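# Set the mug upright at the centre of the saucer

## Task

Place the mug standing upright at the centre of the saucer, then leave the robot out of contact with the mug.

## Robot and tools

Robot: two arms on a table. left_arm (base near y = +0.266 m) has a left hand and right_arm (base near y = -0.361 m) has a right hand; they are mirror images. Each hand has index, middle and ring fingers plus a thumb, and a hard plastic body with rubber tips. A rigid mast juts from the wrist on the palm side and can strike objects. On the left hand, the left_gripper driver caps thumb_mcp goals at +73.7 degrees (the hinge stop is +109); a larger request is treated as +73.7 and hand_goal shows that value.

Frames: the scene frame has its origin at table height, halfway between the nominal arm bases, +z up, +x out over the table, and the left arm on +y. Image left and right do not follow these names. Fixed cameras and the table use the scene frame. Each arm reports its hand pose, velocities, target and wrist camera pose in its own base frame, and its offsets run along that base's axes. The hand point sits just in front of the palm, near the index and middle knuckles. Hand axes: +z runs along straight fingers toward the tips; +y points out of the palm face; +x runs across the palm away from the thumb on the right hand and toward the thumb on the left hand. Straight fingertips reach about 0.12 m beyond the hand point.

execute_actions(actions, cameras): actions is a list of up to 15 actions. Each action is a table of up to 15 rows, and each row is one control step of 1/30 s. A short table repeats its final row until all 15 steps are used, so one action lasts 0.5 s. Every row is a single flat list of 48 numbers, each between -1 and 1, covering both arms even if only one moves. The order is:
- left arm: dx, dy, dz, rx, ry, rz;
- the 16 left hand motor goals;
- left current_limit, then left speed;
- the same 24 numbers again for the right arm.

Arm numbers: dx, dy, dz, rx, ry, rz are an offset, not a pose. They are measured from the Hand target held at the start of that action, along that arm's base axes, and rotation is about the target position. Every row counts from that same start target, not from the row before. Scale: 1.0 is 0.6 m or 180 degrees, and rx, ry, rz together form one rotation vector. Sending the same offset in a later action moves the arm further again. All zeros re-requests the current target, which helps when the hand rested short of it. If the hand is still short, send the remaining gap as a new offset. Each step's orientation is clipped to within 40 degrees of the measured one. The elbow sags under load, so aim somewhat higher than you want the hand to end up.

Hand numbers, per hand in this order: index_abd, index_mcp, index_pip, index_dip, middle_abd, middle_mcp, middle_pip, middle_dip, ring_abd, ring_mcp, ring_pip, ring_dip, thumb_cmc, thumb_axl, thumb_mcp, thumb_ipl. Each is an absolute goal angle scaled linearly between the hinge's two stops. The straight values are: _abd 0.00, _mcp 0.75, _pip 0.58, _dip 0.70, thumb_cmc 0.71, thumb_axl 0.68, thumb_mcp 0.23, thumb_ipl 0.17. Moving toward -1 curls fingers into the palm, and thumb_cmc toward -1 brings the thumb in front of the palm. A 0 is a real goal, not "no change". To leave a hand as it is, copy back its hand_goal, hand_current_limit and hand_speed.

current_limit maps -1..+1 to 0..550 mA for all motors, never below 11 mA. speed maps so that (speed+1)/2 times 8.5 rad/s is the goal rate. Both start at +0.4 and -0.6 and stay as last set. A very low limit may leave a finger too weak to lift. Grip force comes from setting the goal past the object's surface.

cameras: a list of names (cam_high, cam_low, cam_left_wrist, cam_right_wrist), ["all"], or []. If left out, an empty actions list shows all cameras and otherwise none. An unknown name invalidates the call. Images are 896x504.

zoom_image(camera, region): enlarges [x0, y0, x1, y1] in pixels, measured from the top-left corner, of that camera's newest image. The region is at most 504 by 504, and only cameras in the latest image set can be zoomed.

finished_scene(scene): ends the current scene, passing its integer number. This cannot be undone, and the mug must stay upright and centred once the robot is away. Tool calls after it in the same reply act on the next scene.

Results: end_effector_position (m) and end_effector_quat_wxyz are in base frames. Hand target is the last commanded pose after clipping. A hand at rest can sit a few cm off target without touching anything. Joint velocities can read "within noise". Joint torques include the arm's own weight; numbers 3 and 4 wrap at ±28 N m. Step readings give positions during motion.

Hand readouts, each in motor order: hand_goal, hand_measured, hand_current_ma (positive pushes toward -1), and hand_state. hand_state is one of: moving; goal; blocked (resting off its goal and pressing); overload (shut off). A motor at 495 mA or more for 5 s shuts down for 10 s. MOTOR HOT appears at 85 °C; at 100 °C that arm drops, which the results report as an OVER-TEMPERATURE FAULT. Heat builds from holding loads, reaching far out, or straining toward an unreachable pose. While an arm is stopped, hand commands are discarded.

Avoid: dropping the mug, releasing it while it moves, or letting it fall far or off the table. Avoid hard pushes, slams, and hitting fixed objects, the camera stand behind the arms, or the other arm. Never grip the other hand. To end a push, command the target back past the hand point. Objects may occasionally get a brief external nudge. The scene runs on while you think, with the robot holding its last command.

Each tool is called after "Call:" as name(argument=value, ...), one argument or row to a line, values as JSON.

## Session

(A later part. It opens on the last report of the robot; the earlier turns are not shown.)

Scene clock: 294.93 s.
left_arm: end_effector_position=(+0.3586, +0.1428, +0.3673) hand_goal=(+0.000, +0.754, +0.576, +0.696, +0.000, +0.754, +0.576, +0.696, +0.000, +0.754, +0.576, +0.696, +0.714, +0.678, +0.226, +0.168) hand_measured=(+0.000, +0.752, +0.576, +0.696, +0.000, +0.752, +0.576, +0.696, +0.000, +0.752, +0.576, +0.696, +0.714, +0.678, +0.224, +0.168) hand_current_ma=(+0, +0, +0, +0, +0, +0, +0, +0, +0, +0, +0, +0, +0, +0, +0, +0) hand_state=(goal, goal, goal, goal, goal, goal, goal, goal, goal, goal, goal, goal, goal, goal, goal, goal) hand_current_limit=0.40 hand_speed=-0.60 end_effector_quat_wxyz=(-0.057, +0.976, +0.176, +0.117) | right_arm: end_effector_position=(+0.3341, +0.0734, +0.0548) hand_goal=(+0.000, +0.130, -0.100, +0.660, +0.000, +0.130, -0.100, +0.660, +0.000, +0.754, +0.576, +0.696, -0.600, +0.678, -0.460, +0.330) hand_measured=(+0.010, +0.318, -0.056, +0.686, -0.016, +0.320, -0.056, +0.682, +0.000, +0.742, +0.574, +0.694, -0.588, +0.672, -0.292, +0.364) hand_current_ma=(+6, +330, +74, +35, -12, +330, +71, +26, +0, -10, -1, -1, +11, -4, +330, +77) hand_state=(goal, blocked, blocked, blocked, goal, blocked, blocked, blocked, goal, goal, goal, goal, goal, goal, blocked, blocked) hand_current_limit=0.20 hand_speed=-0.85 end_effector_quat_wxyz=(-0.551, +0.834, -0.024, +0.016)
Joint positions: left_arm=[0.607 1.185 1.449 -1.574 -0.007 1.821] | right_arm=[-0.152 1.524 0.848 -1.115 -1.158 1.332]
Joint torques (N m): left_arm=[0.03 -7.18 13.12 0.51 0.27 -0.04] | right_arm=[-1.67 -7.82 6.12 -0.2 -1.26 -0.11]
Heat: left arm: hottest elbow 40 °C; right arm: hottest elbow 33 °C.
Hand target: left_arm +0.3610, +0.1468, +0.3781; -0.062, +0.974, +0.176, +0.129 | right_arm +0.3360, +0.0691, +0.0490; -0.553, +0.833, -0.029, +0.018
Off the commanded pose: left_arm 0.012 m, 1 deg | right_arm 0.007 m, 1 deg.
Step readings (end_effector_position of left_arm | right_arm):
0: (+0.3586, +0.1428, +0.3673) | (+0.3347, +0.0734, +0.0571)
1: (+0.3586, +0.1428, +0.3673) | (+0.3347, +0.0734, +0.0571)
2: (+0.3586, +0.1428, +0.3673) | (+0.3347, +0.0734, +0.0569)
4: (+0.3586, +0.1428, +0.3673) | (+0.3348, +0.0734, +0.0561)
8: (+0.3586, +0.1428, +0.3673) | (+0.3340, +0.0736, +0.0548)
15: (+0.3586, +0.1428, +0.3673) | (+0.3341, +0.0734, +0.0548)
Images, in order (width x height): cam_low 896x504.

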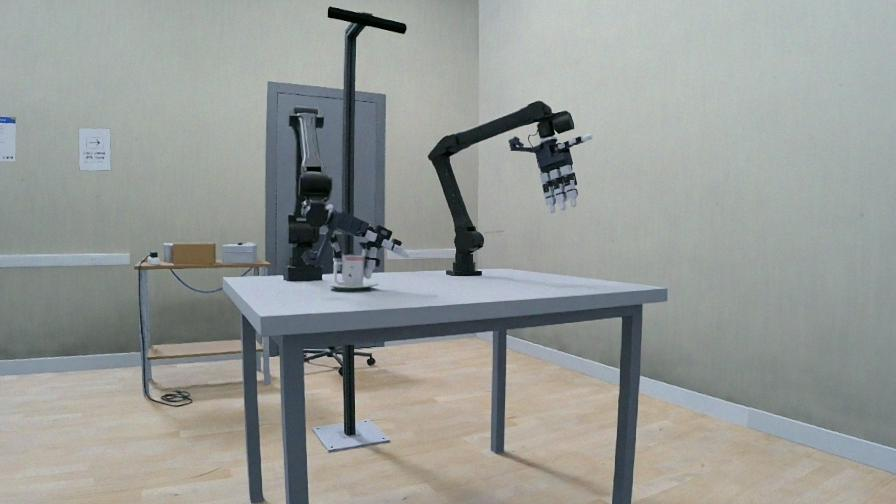

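Call:
execute_actions(
  actions=[
    [[0,0,0,0,0,0,0,0.754,0.576,0.696,0,0.754,0.576,0.696,0,0.754,0.576,0.696,0.714,0.678,0.226,0.168,0.4,-0.6,-0.001,0,-0.006,0,0,0,0,0.13,-0.1,0.66,0,0.13,-0.1,0.66,0,0.753,0.576,0.696,-0.6,0.678,-0.46,0.33,0.2,-0.85]],
  ],
  cameras=["cam_low","cam_high"],
)

Call:
zoom_image(
  camera="cam_low",
  region=[320, 220, 390, 300],
)

Call:
zoom_image(
  camera="cam_high",
  region=[455, 165, 510, 212],
)

Scene clock: 298.60 s.
left_arm: end_effector_position=(+0.3586, +0.1428, +0.3673) hand_goal=(+0.000, +0.754, +0.576, +0.696, +0.000, +0.754, +0.576, +0.696, +0.000, +0.754, +0.576, +0.696, +0.714, +0.678, +0.226, +0.168) hand_measured=(+0.000, +0.752, +0.576, +0.696, +0.000, +0.752, +0.576, +0.696, +0.000, +0.752, +0.576, +0.696, +0.714, +0.678, +0.224, +0.168) hand_current_ma=(+0, +0, +0, +0, +0, +0, +0, +0, +0, +0, +0, +0, +0, +0, +0, +0) hand_state=(goal, goal, goal, goal, goal, goal, goal, goal, goal, goal, goal, goal, goal, goal, goal, goal) hand_current_limit=0.40 hand_speed=-0.60 end_effector_quat_wxyz=(-0.057, +0.976, +0.176, +0.117) | right_arm: end_effector_position=(+0.3350, +0.0733, +0.0542) hand_goal=(+0.000, +0.130, -0.100, +0.660, +0.000, +0.130, -0.100, +0.660, +0.000, +0.754, +0.576, +0.696, -0.600, +0.678, -0.460, +0.330) hand_measured=(+0.010, +0.318, -0.056, +0.686, -0.016, +0.320, -0.056, +0.682, +0.000, +0.742, +0.574, +0.694, -0.588, +0.672, -0.292, +0.364) hand_current_ma=(+6, +330, +74, +35, -12, +330, +71, +26, +0, -10, -1, -1, +11, -4, +330, +77) hand_state=(goal, blocked, blocked, blocked, goal, blocked, blocked, blocked, goal, goal, goal, goal, goal, goal, blocked, blocked) hand_current_limit=0.20 hand_speed=-0.85 end_effector_quat_wxyz=(-0.552, +0.833, -0.023, +0.018)
Joint positions: left_arm=[0.607 1.185 1.449 -1.574 -0.007 1.821] | right_arm=[-0.153 1.524 0.846 -1.108 -1.16 1.332]
Joint torques (N m): left_arm=[-0.03 -7.18 13.11 0.5 0.28 -0.04] | right_arm=[-1.9 -7.24 5.86 -0.13 -1.16 -0.13]
Heat: left arm: hottest elbow 40 °C; right arm: hottest elbow 33 °C.
Hand target: left_arm +0.3610, +0.1468, +0.3781; -0.062, +0.974, +0.176, +0.129 | right_arm +0.3354, +0.0691, +0.0453; -0.553, +0.833, -0.029, +0.018
Off the commanded pose: left_arm 0.012 m, 1 deg | right_arm 0.010 m, 1 deg.
Step readings (end_effector_position of left_arm | right_arm):
0: (+0.3586, +0.1428, +0.3673) | (+0.3341, +0.0734, +0.0548)
1: (+0.3586, +0.1428, +0.3673) | (+0.3341, +0.0734, +0.0548)
2: (+0.3586, +0.1428, +0.3673) | (+0.3344, +0.0734, +0.0547)
4: (+0.3586, +0.1428, +0.3673) | (+0.3347, +0.0734, +0.0544)
8: (+0.3586, +0.1428, +0.3673) | (+0.3348, +0.0734, +0.0542)
15: (+0.3586, +0.1428, +0.3673) | (+0.3350, +0.0733, +0.0542)
Images, in order (width x height): cam_high 896x504, cam_low 896x504.

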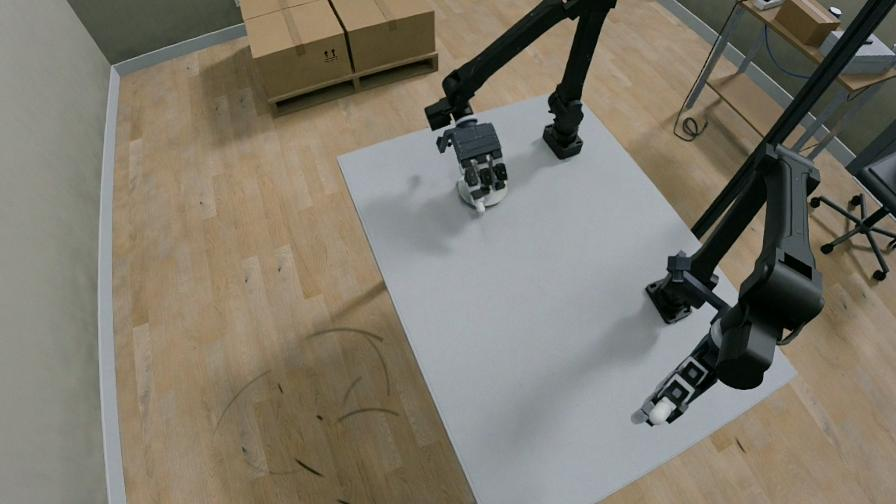

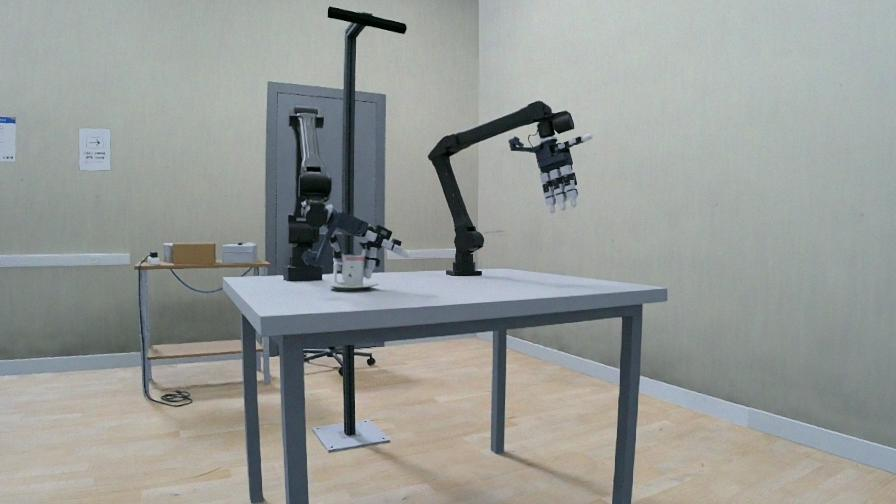

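Scaled by 6.300 from the camera's 896x504 image, which has a finer 1280x720 frame.

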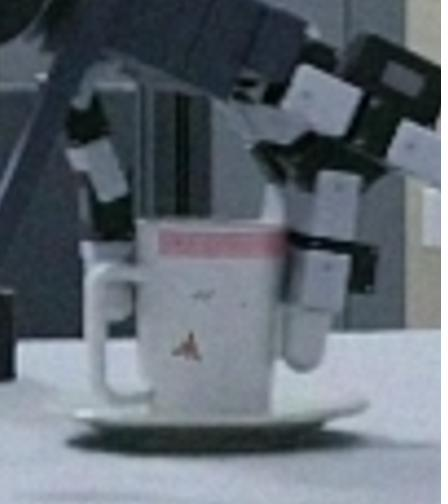

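Scaled by 9.164 from the camera's 896x504 image, which has a finer 1280x720 frame.

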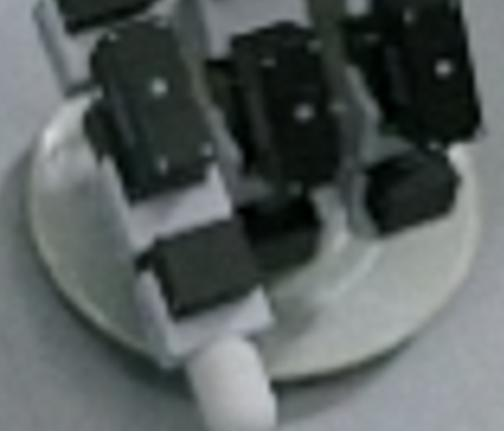

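Call:
execute_actions(
  actions=[
    [[0,0,0,0,0,0,0,0.754,0.576,0.696,0,0.754,0.576,0.696,0,0.754,0.576,0.696,0.714,0.678,0.226,0.168,0.4,-0.6,0,0,0.007,0,0,0,0,0.31,-0.056,0.686,0,0.31,-0.056,0.682,0,0.753,0.576,0.696,-0.6,0.678,-0.3,0.36,0.2,-0.9]],
    [[0,0,0,0,0,0,0,0.754,0.576,0.696,0,0.754,0.576,0.696,0,0.754,0.576,0.696,0.714,0.678,0.226,0.168,0.4,-0.6,0,0,0,0,0,0,0,0.38,-0.07,0.69,0,0.38,-0.07,0.69,0,0.753,0.576,0.696,-0.6,0.678,-0.22,0.34,0.2,-0.9]],
  ],
  cameras=["cam_low"],
)

Call:
zoom_image(
  camera="cam_low",
  region=[320, 220, 390, 300],
)

Scene clock: 302.77 s.
left_arm: end_effector_position=(+0.3586, +0.1428, +0.3673) hand_goal=(+0.000, +0.754, +0.576, +0.696, +0.000, +0.754, +0.576, +0.696, +0.000, +0.754, +0.576, +0.696, +0.714, +0.678, +0.226, +0.168) hand_measured=(+0.000, +0.752, +0.576, +0.696, +0.000, +0.752, +0.576, +0.696, +0.000, +0.752, +0.576, +0.696, +0.714, +0.678, +0.224, +0.168) hand_current_ma=(+0, +0, +0, +0, +0, +0, +0, +0, +0, +0, +0, +0, +0, +0, +0, +0) hand_state=(goal, goal, goal, goal, goal, goal, goal, goal, goal, goal, goal, goal, goal, goal, goal, goal) hand_current_limit=0.40 hand_speed=-0.60 end_effector_quat_wxyz=(-0.057, +0.976, +0.176, +0.117) | right_arm: end_effector_position=(+0.3350, +0.0734, +0.0544) hand_goal=(+0.000, +0.380, -0.070, +0.690, +0.000, +0.380, -0.070, +0.690, +0.000, +0.754, +0.576, +0.696, -0.600, +0.678, -0.220, +0.340) hand_measured=(+0.002, +0.366, -0.068, +0.692, -0.004, +0.366, -0.068, +0.690, +0.000, +0.742, +0.574, +0.694, -0.598, +0.676, -0.222, +0.342) hand_current_ma=(+1, -14, +1, +0, -1, -16, +1, +0, +0, -10, -1, -1, +1, -1, -1, +1) hand_state=(goal, goal, goal, goal, goal, goal, goal, goal, goal, goal, goal, goal, goal, goal, goal, goal) hand_current_limit=0.20 hand_speed=-0.90 end_effector_quat_wxyz=(-0.552, +0.833, -0.023, +0.018)
Joint positions: left_arm=[0.607 1.185 1.449 -1.574 -0.007 1.821] | right_arm=[-0.153 1.524 0.846 -1.108 -1.161 1.332]
Joint torques (N m): left_arm=[0.15 -7.3 13.14 0.5 0.27 -0.04] | right_arm=[-1.85 -7.88 6.24 -0.59 -1.12 -0.12]
Heat: left arm: hottest elbow 40 °C; right arm: hottest elbow 33 °C.
Hand target: left_arm +0.3610, +0.1468, +0.3781; -0.062, +0.974, +0.176, +0.129 | right_arm +0.3354, +0.0692, +0.0496; -0.553, +0.833, -0.029, +0.018
Off the commanded pose: left_arm 0.012 m, 1 deg | right_arm 0.006 m, 1 deg.
Step readings (end_effector_position of left_arm | right_arm):
0: (+0.3586, +0.1428, +0.3673) | (+0.3350, +0.0733, +0.0542)
1: (+0.3586, +0.1428, +0.3673) | (+0.3350, +0.0733, +0.0542)
2: (+0.3586, +0.1428, +0.3673) | (+0.3350, +0.0733, +0.0543)
4: (+0.3586, +0.1428, +0.3673) | (+0.3350, +0.0735, +0.0544)
8: (+0.3586, +0.1428, +0.3673) | (+0.3351, +0.0736, +0.0545)
15: (+0.3586, +0.1428, +0.3673) | (+0.3351, +0.0736, +0.0545)
16: (+0.3586, +0.1428, +0.3673) | (+0.3351, +0.0736, +0.0545)
17: (+0.3586, +0.1428, +0.3673) | (+0.3350, +0.0735, +0.0544)
19: (+0.3586, +0.1428, +0.3673) | (+0.3350, +0.0734, +0.0544)
23: (+0.3586, +0.1428, +0.3673) | (+0.3350, +0.0734, +0.0544)
30: (+0.3586, +0.1428, +0.3673) | (+0.3350, +0.0734, +0.0544)
Images, in order (width x height): cam_low 896x504.

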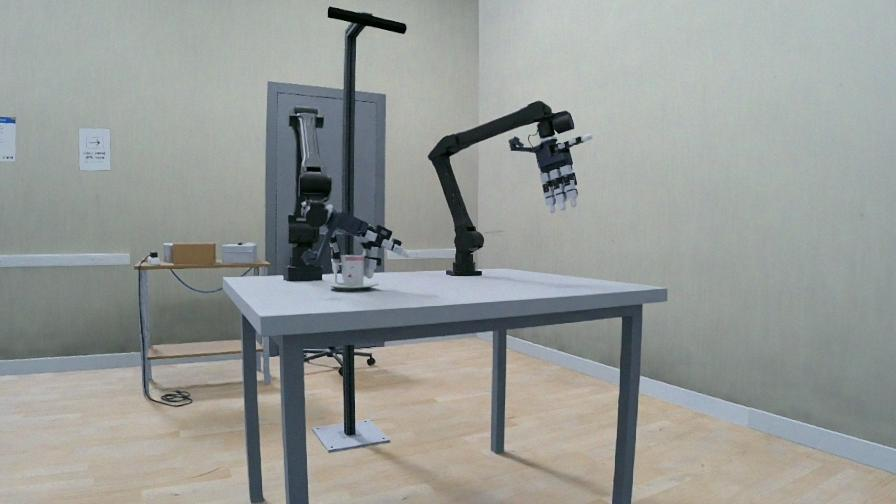

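Scaled by 6.300 from the camera's 896x504 image, which has a finer 1280x720 frame.

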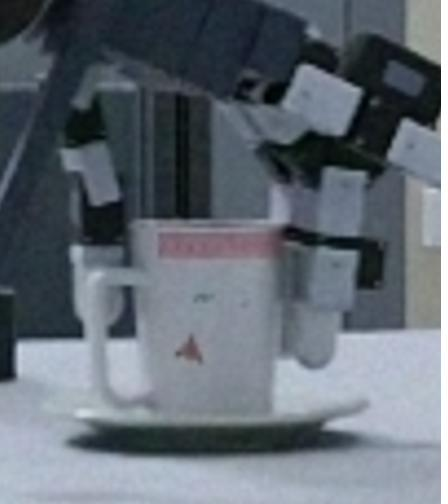

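Call:
execute_actions(
  actions=[
    [[0,0,0,0,0,0,0,0.754,0.576,0.696,0,0.754,0.576,0.696,0,0.754,0.576,0.696,0.714,0.678,0.226,0.168,0.4,-0.6,0,0,0,0,0,0,0,0.5,-0.08,0.69,0,0.5,-0.08,0.69,0,0.753,0.576,0.696,-0.6,0.678,-0.08,0.28,0.2,-0.86]],
    [[0,0,0,0,0,0,0,0.754,0.576,0.696,0,0.754,0.576,0.696,0,0.754,0.576,0.696,0.714,0.678,0.226,0.168,0.4,-0.6,0,0,0,0,0,0,0,0.68,-0.1,0.69,0,0.68,-0.1,0.69,0,0.753,0.576,0.696,-0.6,0.678,0.1,0.2,0.2,-0.82]],
    [[0,0,0,0,0,0,0,0.754,0.576,0.696,0,0.754,0.576,0.696,0,0.754,0.576,0.696,0.714,0.678,0.226,0.168,0.4,-0.6,0,0,0.02,0,0,0,0,0.68,-0.1,0.69,0,0.68,-0.1,0.69,0,0.753,0.576,0.696,-0.6,0.678,0.1,0.2,0.2,-0.82]],
  ],
  cameras=["cam_low","cam_high"],
)

Call:
zoom_image(
  camera="cam_low",
  region=[320, 220, 390, 300],
)

Call:
zoom_image(
  camera="cam_high",
  region=[455, 165, 510, 212],
)

Scene clock: 308.63 s.
left_arm: end_effector_position=(+0.3586, +0.1428, +0.3673) hand_goal=(+0.000, +0.754, +0.576, +0.696, +0.000, +0.754, +0.576, +0.696, +0.000, +0.754, +0.576, +0.696, +0.714, +0.678, +0.226, +0.168) hand_measured=(+0.000, +0.752, +0.576, +0.696, +0.000, +0.752, +0.576, +0.696, +0.000, +0.752, +0.576, +0.696, +0.714, +0.678, +0.224, +0.168) hand_current_ma=(+0, +0, +0, +0, +0, +0, +0, +0, +0, +0, +0, +0, +0, +0, +0, +0) hand_state=(goal, goal, goal, goal, goal, goal, goal, goal, goal, goal, goal, goal, goal, goal, goal, goal) hand_current_limit=0.40 hand_speed=-0.60 end_effector_quat_wxyz=(-0.057, +0.976, +0.176, +0.117) | right_arm: end_effector_position=(+0.3294, +0.0743, +0.0557) hand_goal=(+0.000, +0.680, -0.100, +0.690, +0.000, +0.680, -0.100, +0.690, +0.000, +0.754, +0.576, +0.696, -0.600, +0.678, +0.100, +0.200) hand_measured=(+0.002, +0.662, -0.098, +0.692, -0.004, +0.660, -0.098, +0.690, +0.000, +0.742, +0.574, +0.694, -0.598, +0.676, +0.096, +0.202) hand_current_ma=(+1, -22, +1, +0, -1, -24, +1, +0, +0, -10, -1, -1, +1, -1, -3, +1) hand_state=(goal, goal, goal, goal, goal, blocked, goal, goal, goal, goal, goal, goal, goal, goal, goal, goal) hand_current_limit=0.20 hand_speed=-0.82 end_effector_quat_wxyz=(-0.554, +0.832, -0.030, +0.008)
Joint positions: left_arm=[0.607 1.185 1.449 -1.574 -0.007 1.821] | right_arm=[-0.153 1.524 0.846 -1.134 -1.161 1.332]
Joint torques (N m): left_arm=[0.15 -7.12 13.11 0.51 0.27 -0.05] | right_arm=[-1.61 -9.35 7.31 -1.06 -1.13 -0.11]
Heat: left arm: hottest elbow 40 °C; right arm: hottest elbow 32 °C.
Hand target: left_arm +0.3610, +0.1468, +0.3781; -0.062, +0.974, +0.176, +0.129 | right_arm +0.3354, +0.0692, +0.0616; -0.553, +0.833, -0.029, +0.018
Off the commanded pose: left_arm 0.012 m, 1 deg | right_arm 0.010 m, 1 deg.
Step readings (end_effector_position of left_arm | right_arm):
0: (+0.3586, +0.1428, +0.3673) | (+0.3350, +0.0734, +0.0544)
1: (+0.3586, +0.1428, +0.3673) | (+0.3350, +0.0734, +0.0544)
2: (+0.3586, +0.1428, +0.3673) | (+0.3350, +0.0734, +0.0544)
4: (+0.3586, +0.1428, +0.3673) | (+0.3350, +0.0734, +0.0544)
8: (+0.3586, +0.1428, +0.3673) | (+0.3350, +0.0734, +0.0544)
15: (+0.3586, +0.1428, +0.3673) | (+0.3350, +0.0734, +0.0544)
16: (+0.3586, +0.1428, +0.3673) | (+0.3350, +0.0734, +0.0544)
17: (+0.3586, +0.1428, +0.3673) | (+0.3350, +0.0734, +0.0544)
19: (+0.3586, +0.1428, +0.3673) | (+0.3350, +0.0734, +0.0544)
23: (+0.3586, +0.1428, +0.3673) | (+0.3350, +0.0734, +0.0544)
30: (+0.3586, +0.1428, +0.3673) | (+0.3350, +0.0734, +0.0544)
31: (+0.3586, +0.1428, +0.3673) | (+0.3350, +0.0734, +0.0544)
32: (+0.3586, +0.1428, +0.3673) | (+0.3348, +0.0735, +0.0544)
34: (+0.3586, +0.1428, +0.3673) | (+0.3333, +0.0737, +0.0548)
38: (+0.3586, +0.1428, +0.3673) | (+0.3307, +0.0741, +0.0554)
45: (+0.3586, +0.1428, +0.3673) | (+0.3295, +0.0743, +0.0557)
Images, in order (width x height): cam_high 896x504, cam_low 896x504.

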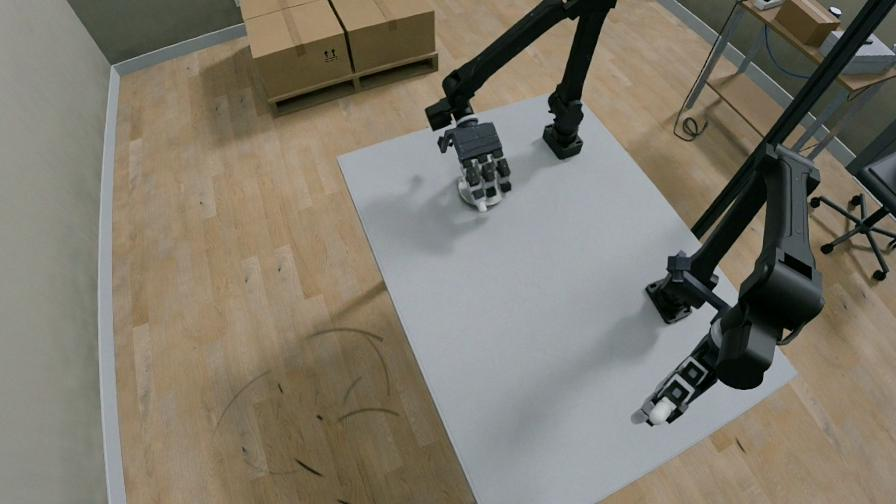

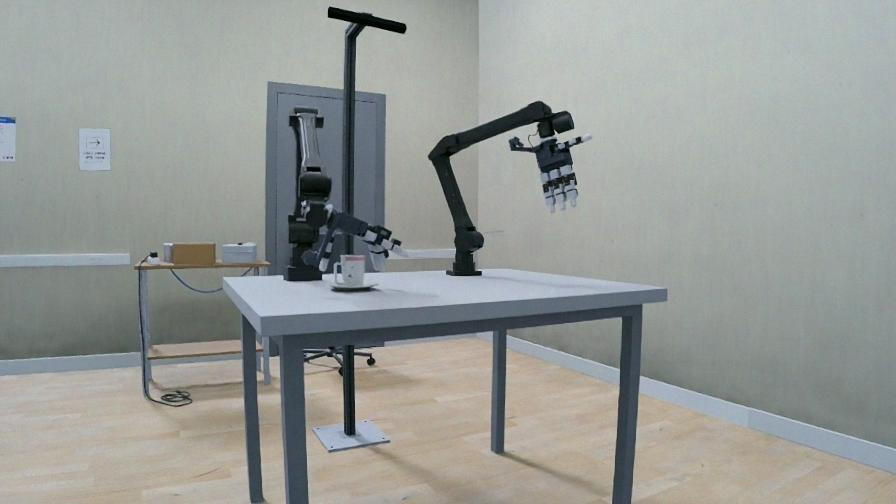

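Scaled by 6.300 from the camera's 896x504 image, which has a finer 1280x720 frame.

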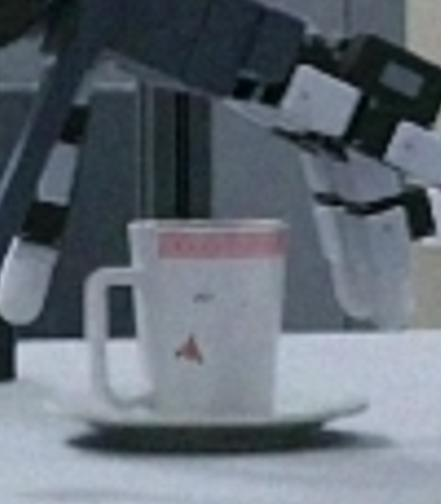

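Scaled by 9.164 from the camera's 896x504 image, which has a finer 1280x720 frame.

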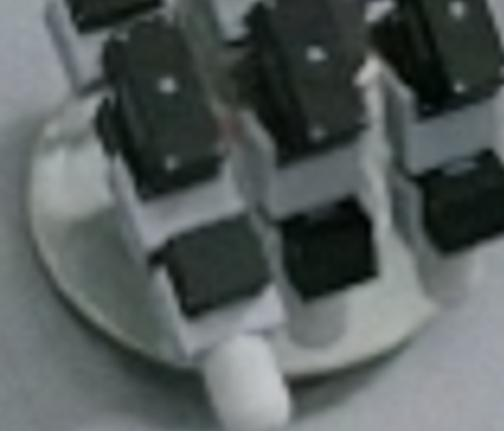

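Call:
execute_actions(
  actions=[
    [[0,0,0,0,0,0,0,0.754,0.576,0.696,0,0.754,0.576,0.696,0,0.754,0.576,0.696,0.714,0.678,0.226,0.168,0.4,-0.6,0.01,0,0.05,0,0,0,0,0.7,-0.1,0.69,0,0.7,-0.1,0.69,0,0.753,0.576,0.696,-0.6,0.678,0.1,0.2,0.2,-0.82]],
    [[0,0,0,0,0,0,0,0.754,0.576,0.696,0,0.754,0.576,0.696,0,0.754,0.576,0.696,0.714,0.678,0.226,0.168,0.4,-0.6,0.005,0,0.07,0,0,0,0,0.7,-0.1,0.69,0,0.7,-0.1,0.69,0,0.753,0.576,0.696,-0.6,0.678,0.1,0.2,0.2,-0.82]],
    [[0,0,0,0,0,0,0,0.754,0.576,0.696,0,0.754,0.576,0.696,0,0.754,0.576,0.696,0.714,0.678,0.226,0.168,0.4,-0.6,0,0,0.12,0,0,0,0,0.7,-0.1,0.69,0,0.7,-0.1,0.69,0,0.753,0.576,0.696,-0.6,0.678,0.1,0.2,0.2,-0.82]],
  ],
  cameras=["cam_low","cam_high"],
)

Call:
zoom_image(
  camera="cam_low",
  region=[320, 220, 390, 300],
)

Call:
zoom_image(
  camera="cam_high",
  region=[445, 130, 535, 220],
)

Scene clock: 315.13 s.
left_arm: end_effector_position=(+0.3586, +0.1428, +0.3673) hand_goal=(+0.000, +0.754, +0.576, +0.696, +0.000, +0.754, +0.576, +0.696, +0.000, +0.754, +0.576, +0.696, +0.714, +0.678, +0.226, +0.168) hand_measured=(+0.000, +0.752, +0.576, +0.696, +0.000, +0.752, +0.576, +0.696, +0.000, +0.752, +0.576, +0.696, +0.714, +0.678, +0.224, +0.168) hand_current_ma=(+0, +0, +0, +0, +0, +0, +0, +0, +0, +0, +0, +0, +0, +0, +0, +0) hand_state=(goal, goal, goal, goal, goal, goal, goal, goal, goal, goal, goal, goal, goal, goal, goal, goal) hand_current_limit=0.40 hand_speed=-0.60 end_effector_quat_wxyz=(-0.057, +0.976, +0.176, +0.117) | right_arm: end_effector_position=(+0.3334, +0.0741, +0.1998) hand_goal=(+0.000, +0.700, -0.100, +0.690, +0.000, +0.700, -0.100, +0.690, +0.000, +0.754, +0.576, +0.696, -0.600, +0.678, +0.100, +0.200) hand_measured=(+0.002, +0.682, -0.098, +0.692, -0.004, +0.682, -0.098, +0.690, +0.000, +0.742, +0.574, +0.694, -0.598, +0.676, +0.096, +0.202) hand_current_ma=(+1, -19, +0, +0, -1, -21, +0, +0, +0, -10, -1, -1, +0, -1, -3, +1) hand_state=(goal, goal, goal, goal, goal, goal, goal, goal, goal, goal, goal, goal, goal, goal, goal, goal) hand_current_limit=0.20 hand_speed=-0.82 end_effector_quat_wxyz=(-0.554, +0.832, -0.032, +0.011)
Joint positions: left_arm=[0.607 1.185 1.449 -1.574 -0.007 1.821] | right_arm=[-0.153 1.341 1.082 -1.536 -1.163 1.346]
Joint torques (N m): left_arm=[0.03 -7.12 13.11 0.5 0.27 -0.04] | right_arm=[-1.38 -6.83 10.59 -1.03 -1.08 -0.09]
Heat: left arm: hottest elbow 40 °C; right arm: hottest elbow 32 °C.
Hand target: left_arm +0.3610, +0.1468, +0.3781; -0.062, +0.974, +0.176, +0.129 | right_arm +0.3443, +0.0691, +0.2055; -0.553, +0.833, -0.029, +0.018
Off the commanded pose: left_arm 0.012 m, 1 deg | right_arm 0.013 m, 1 deg.
Step readings (end_effector_position of left_arm | right_arm):
0: (+0.3586, +0.1428, +0.3673) | (+0.3294, +0.0743, +0.0557)
1: (+0.3586, +0.1428, +0.3673) | (+0.3291, +0.0744, +0.0559)
2: (+0.3586, +0.1428, +0.3673) | (+0.3279, +0.0745, +0.0568)
4: (+0.3586, +0.1428, +0.3673) | (+0.3243, +0.0751, +0.0608)
8: (+0.3586, +0.1428, +0.3673) | (+0.3247, +0.0750, +0.0729)
15: (+0.3586, +0.1428, +0.3673) | (+0.3299, +0.0743, +0.0820)
16: (+0.3586, +0.1428, +0.3673) | (+0.3293, +0.0744, +0.0823)
17: (+0.3586, +0.1428, +0.3673) | (+0.3282, +0.0746, +0.0838)
19: (+0.3586, +0.1428, +0.3673) | (+0.3261, +0.0749, +0.0904)
23: (+0.3586, +0.1428, +0.3673) | (+0.3306, +0.0742, +0.1108)
30: (+0.3586, +0.1428, +0.3673) | (+0.3349, +0.0737, +0.1249)
31: (+0.3586, +0.1428, +0.3673) | (+0.3340, +0.0738, +0.1254)
32: (+0.3586, +0.1428, +0.3673) | (+0.3324, +0.0740, +0.1279)
34: (+0.3586, +0.1428, +0.3673) | (+0.3292, +0.0743, +0.1388)
38: (+0.3586, +0.1428, +0.3673) | (+0.3333, +0.0738, +0.1730)
45: (+0.3586, +0.1428, +0.3673) | (+0.3362, +0.0737, +0.1992)
Images, in order (width x height): cam_high 896x504, cam_low 896x504.

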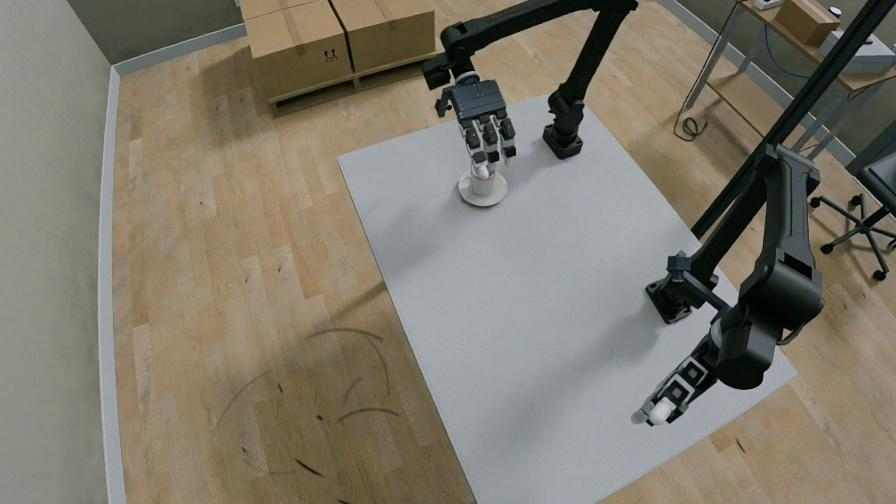

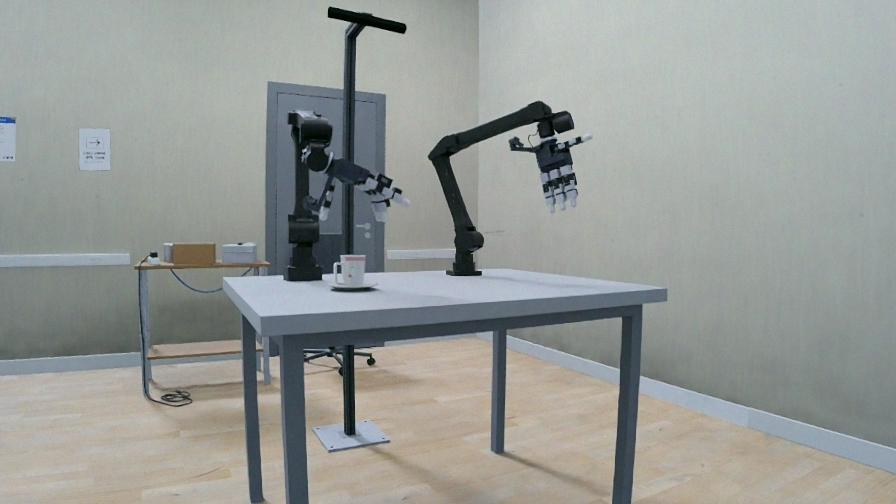

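Scaled by 6.300 from the camera's 896x504 image, which has a finer 1280x720 frame.

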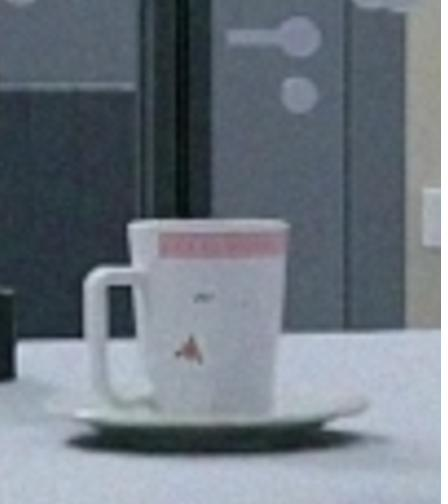

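Scaled by 5.600 from the camera's 896x504 image, which has a finer 1280x720 frame.

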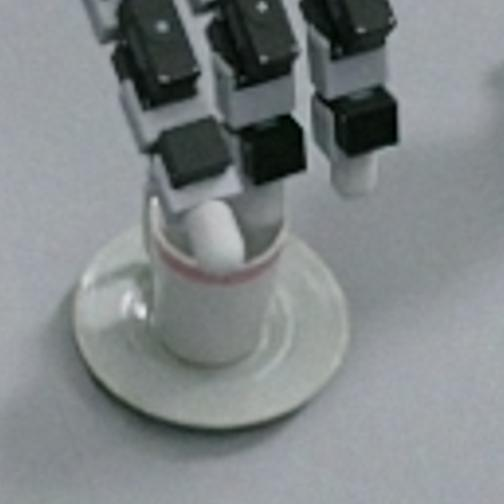

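Call:
finished_scene(
  scene=3,
)

The scene is finished: the task was done.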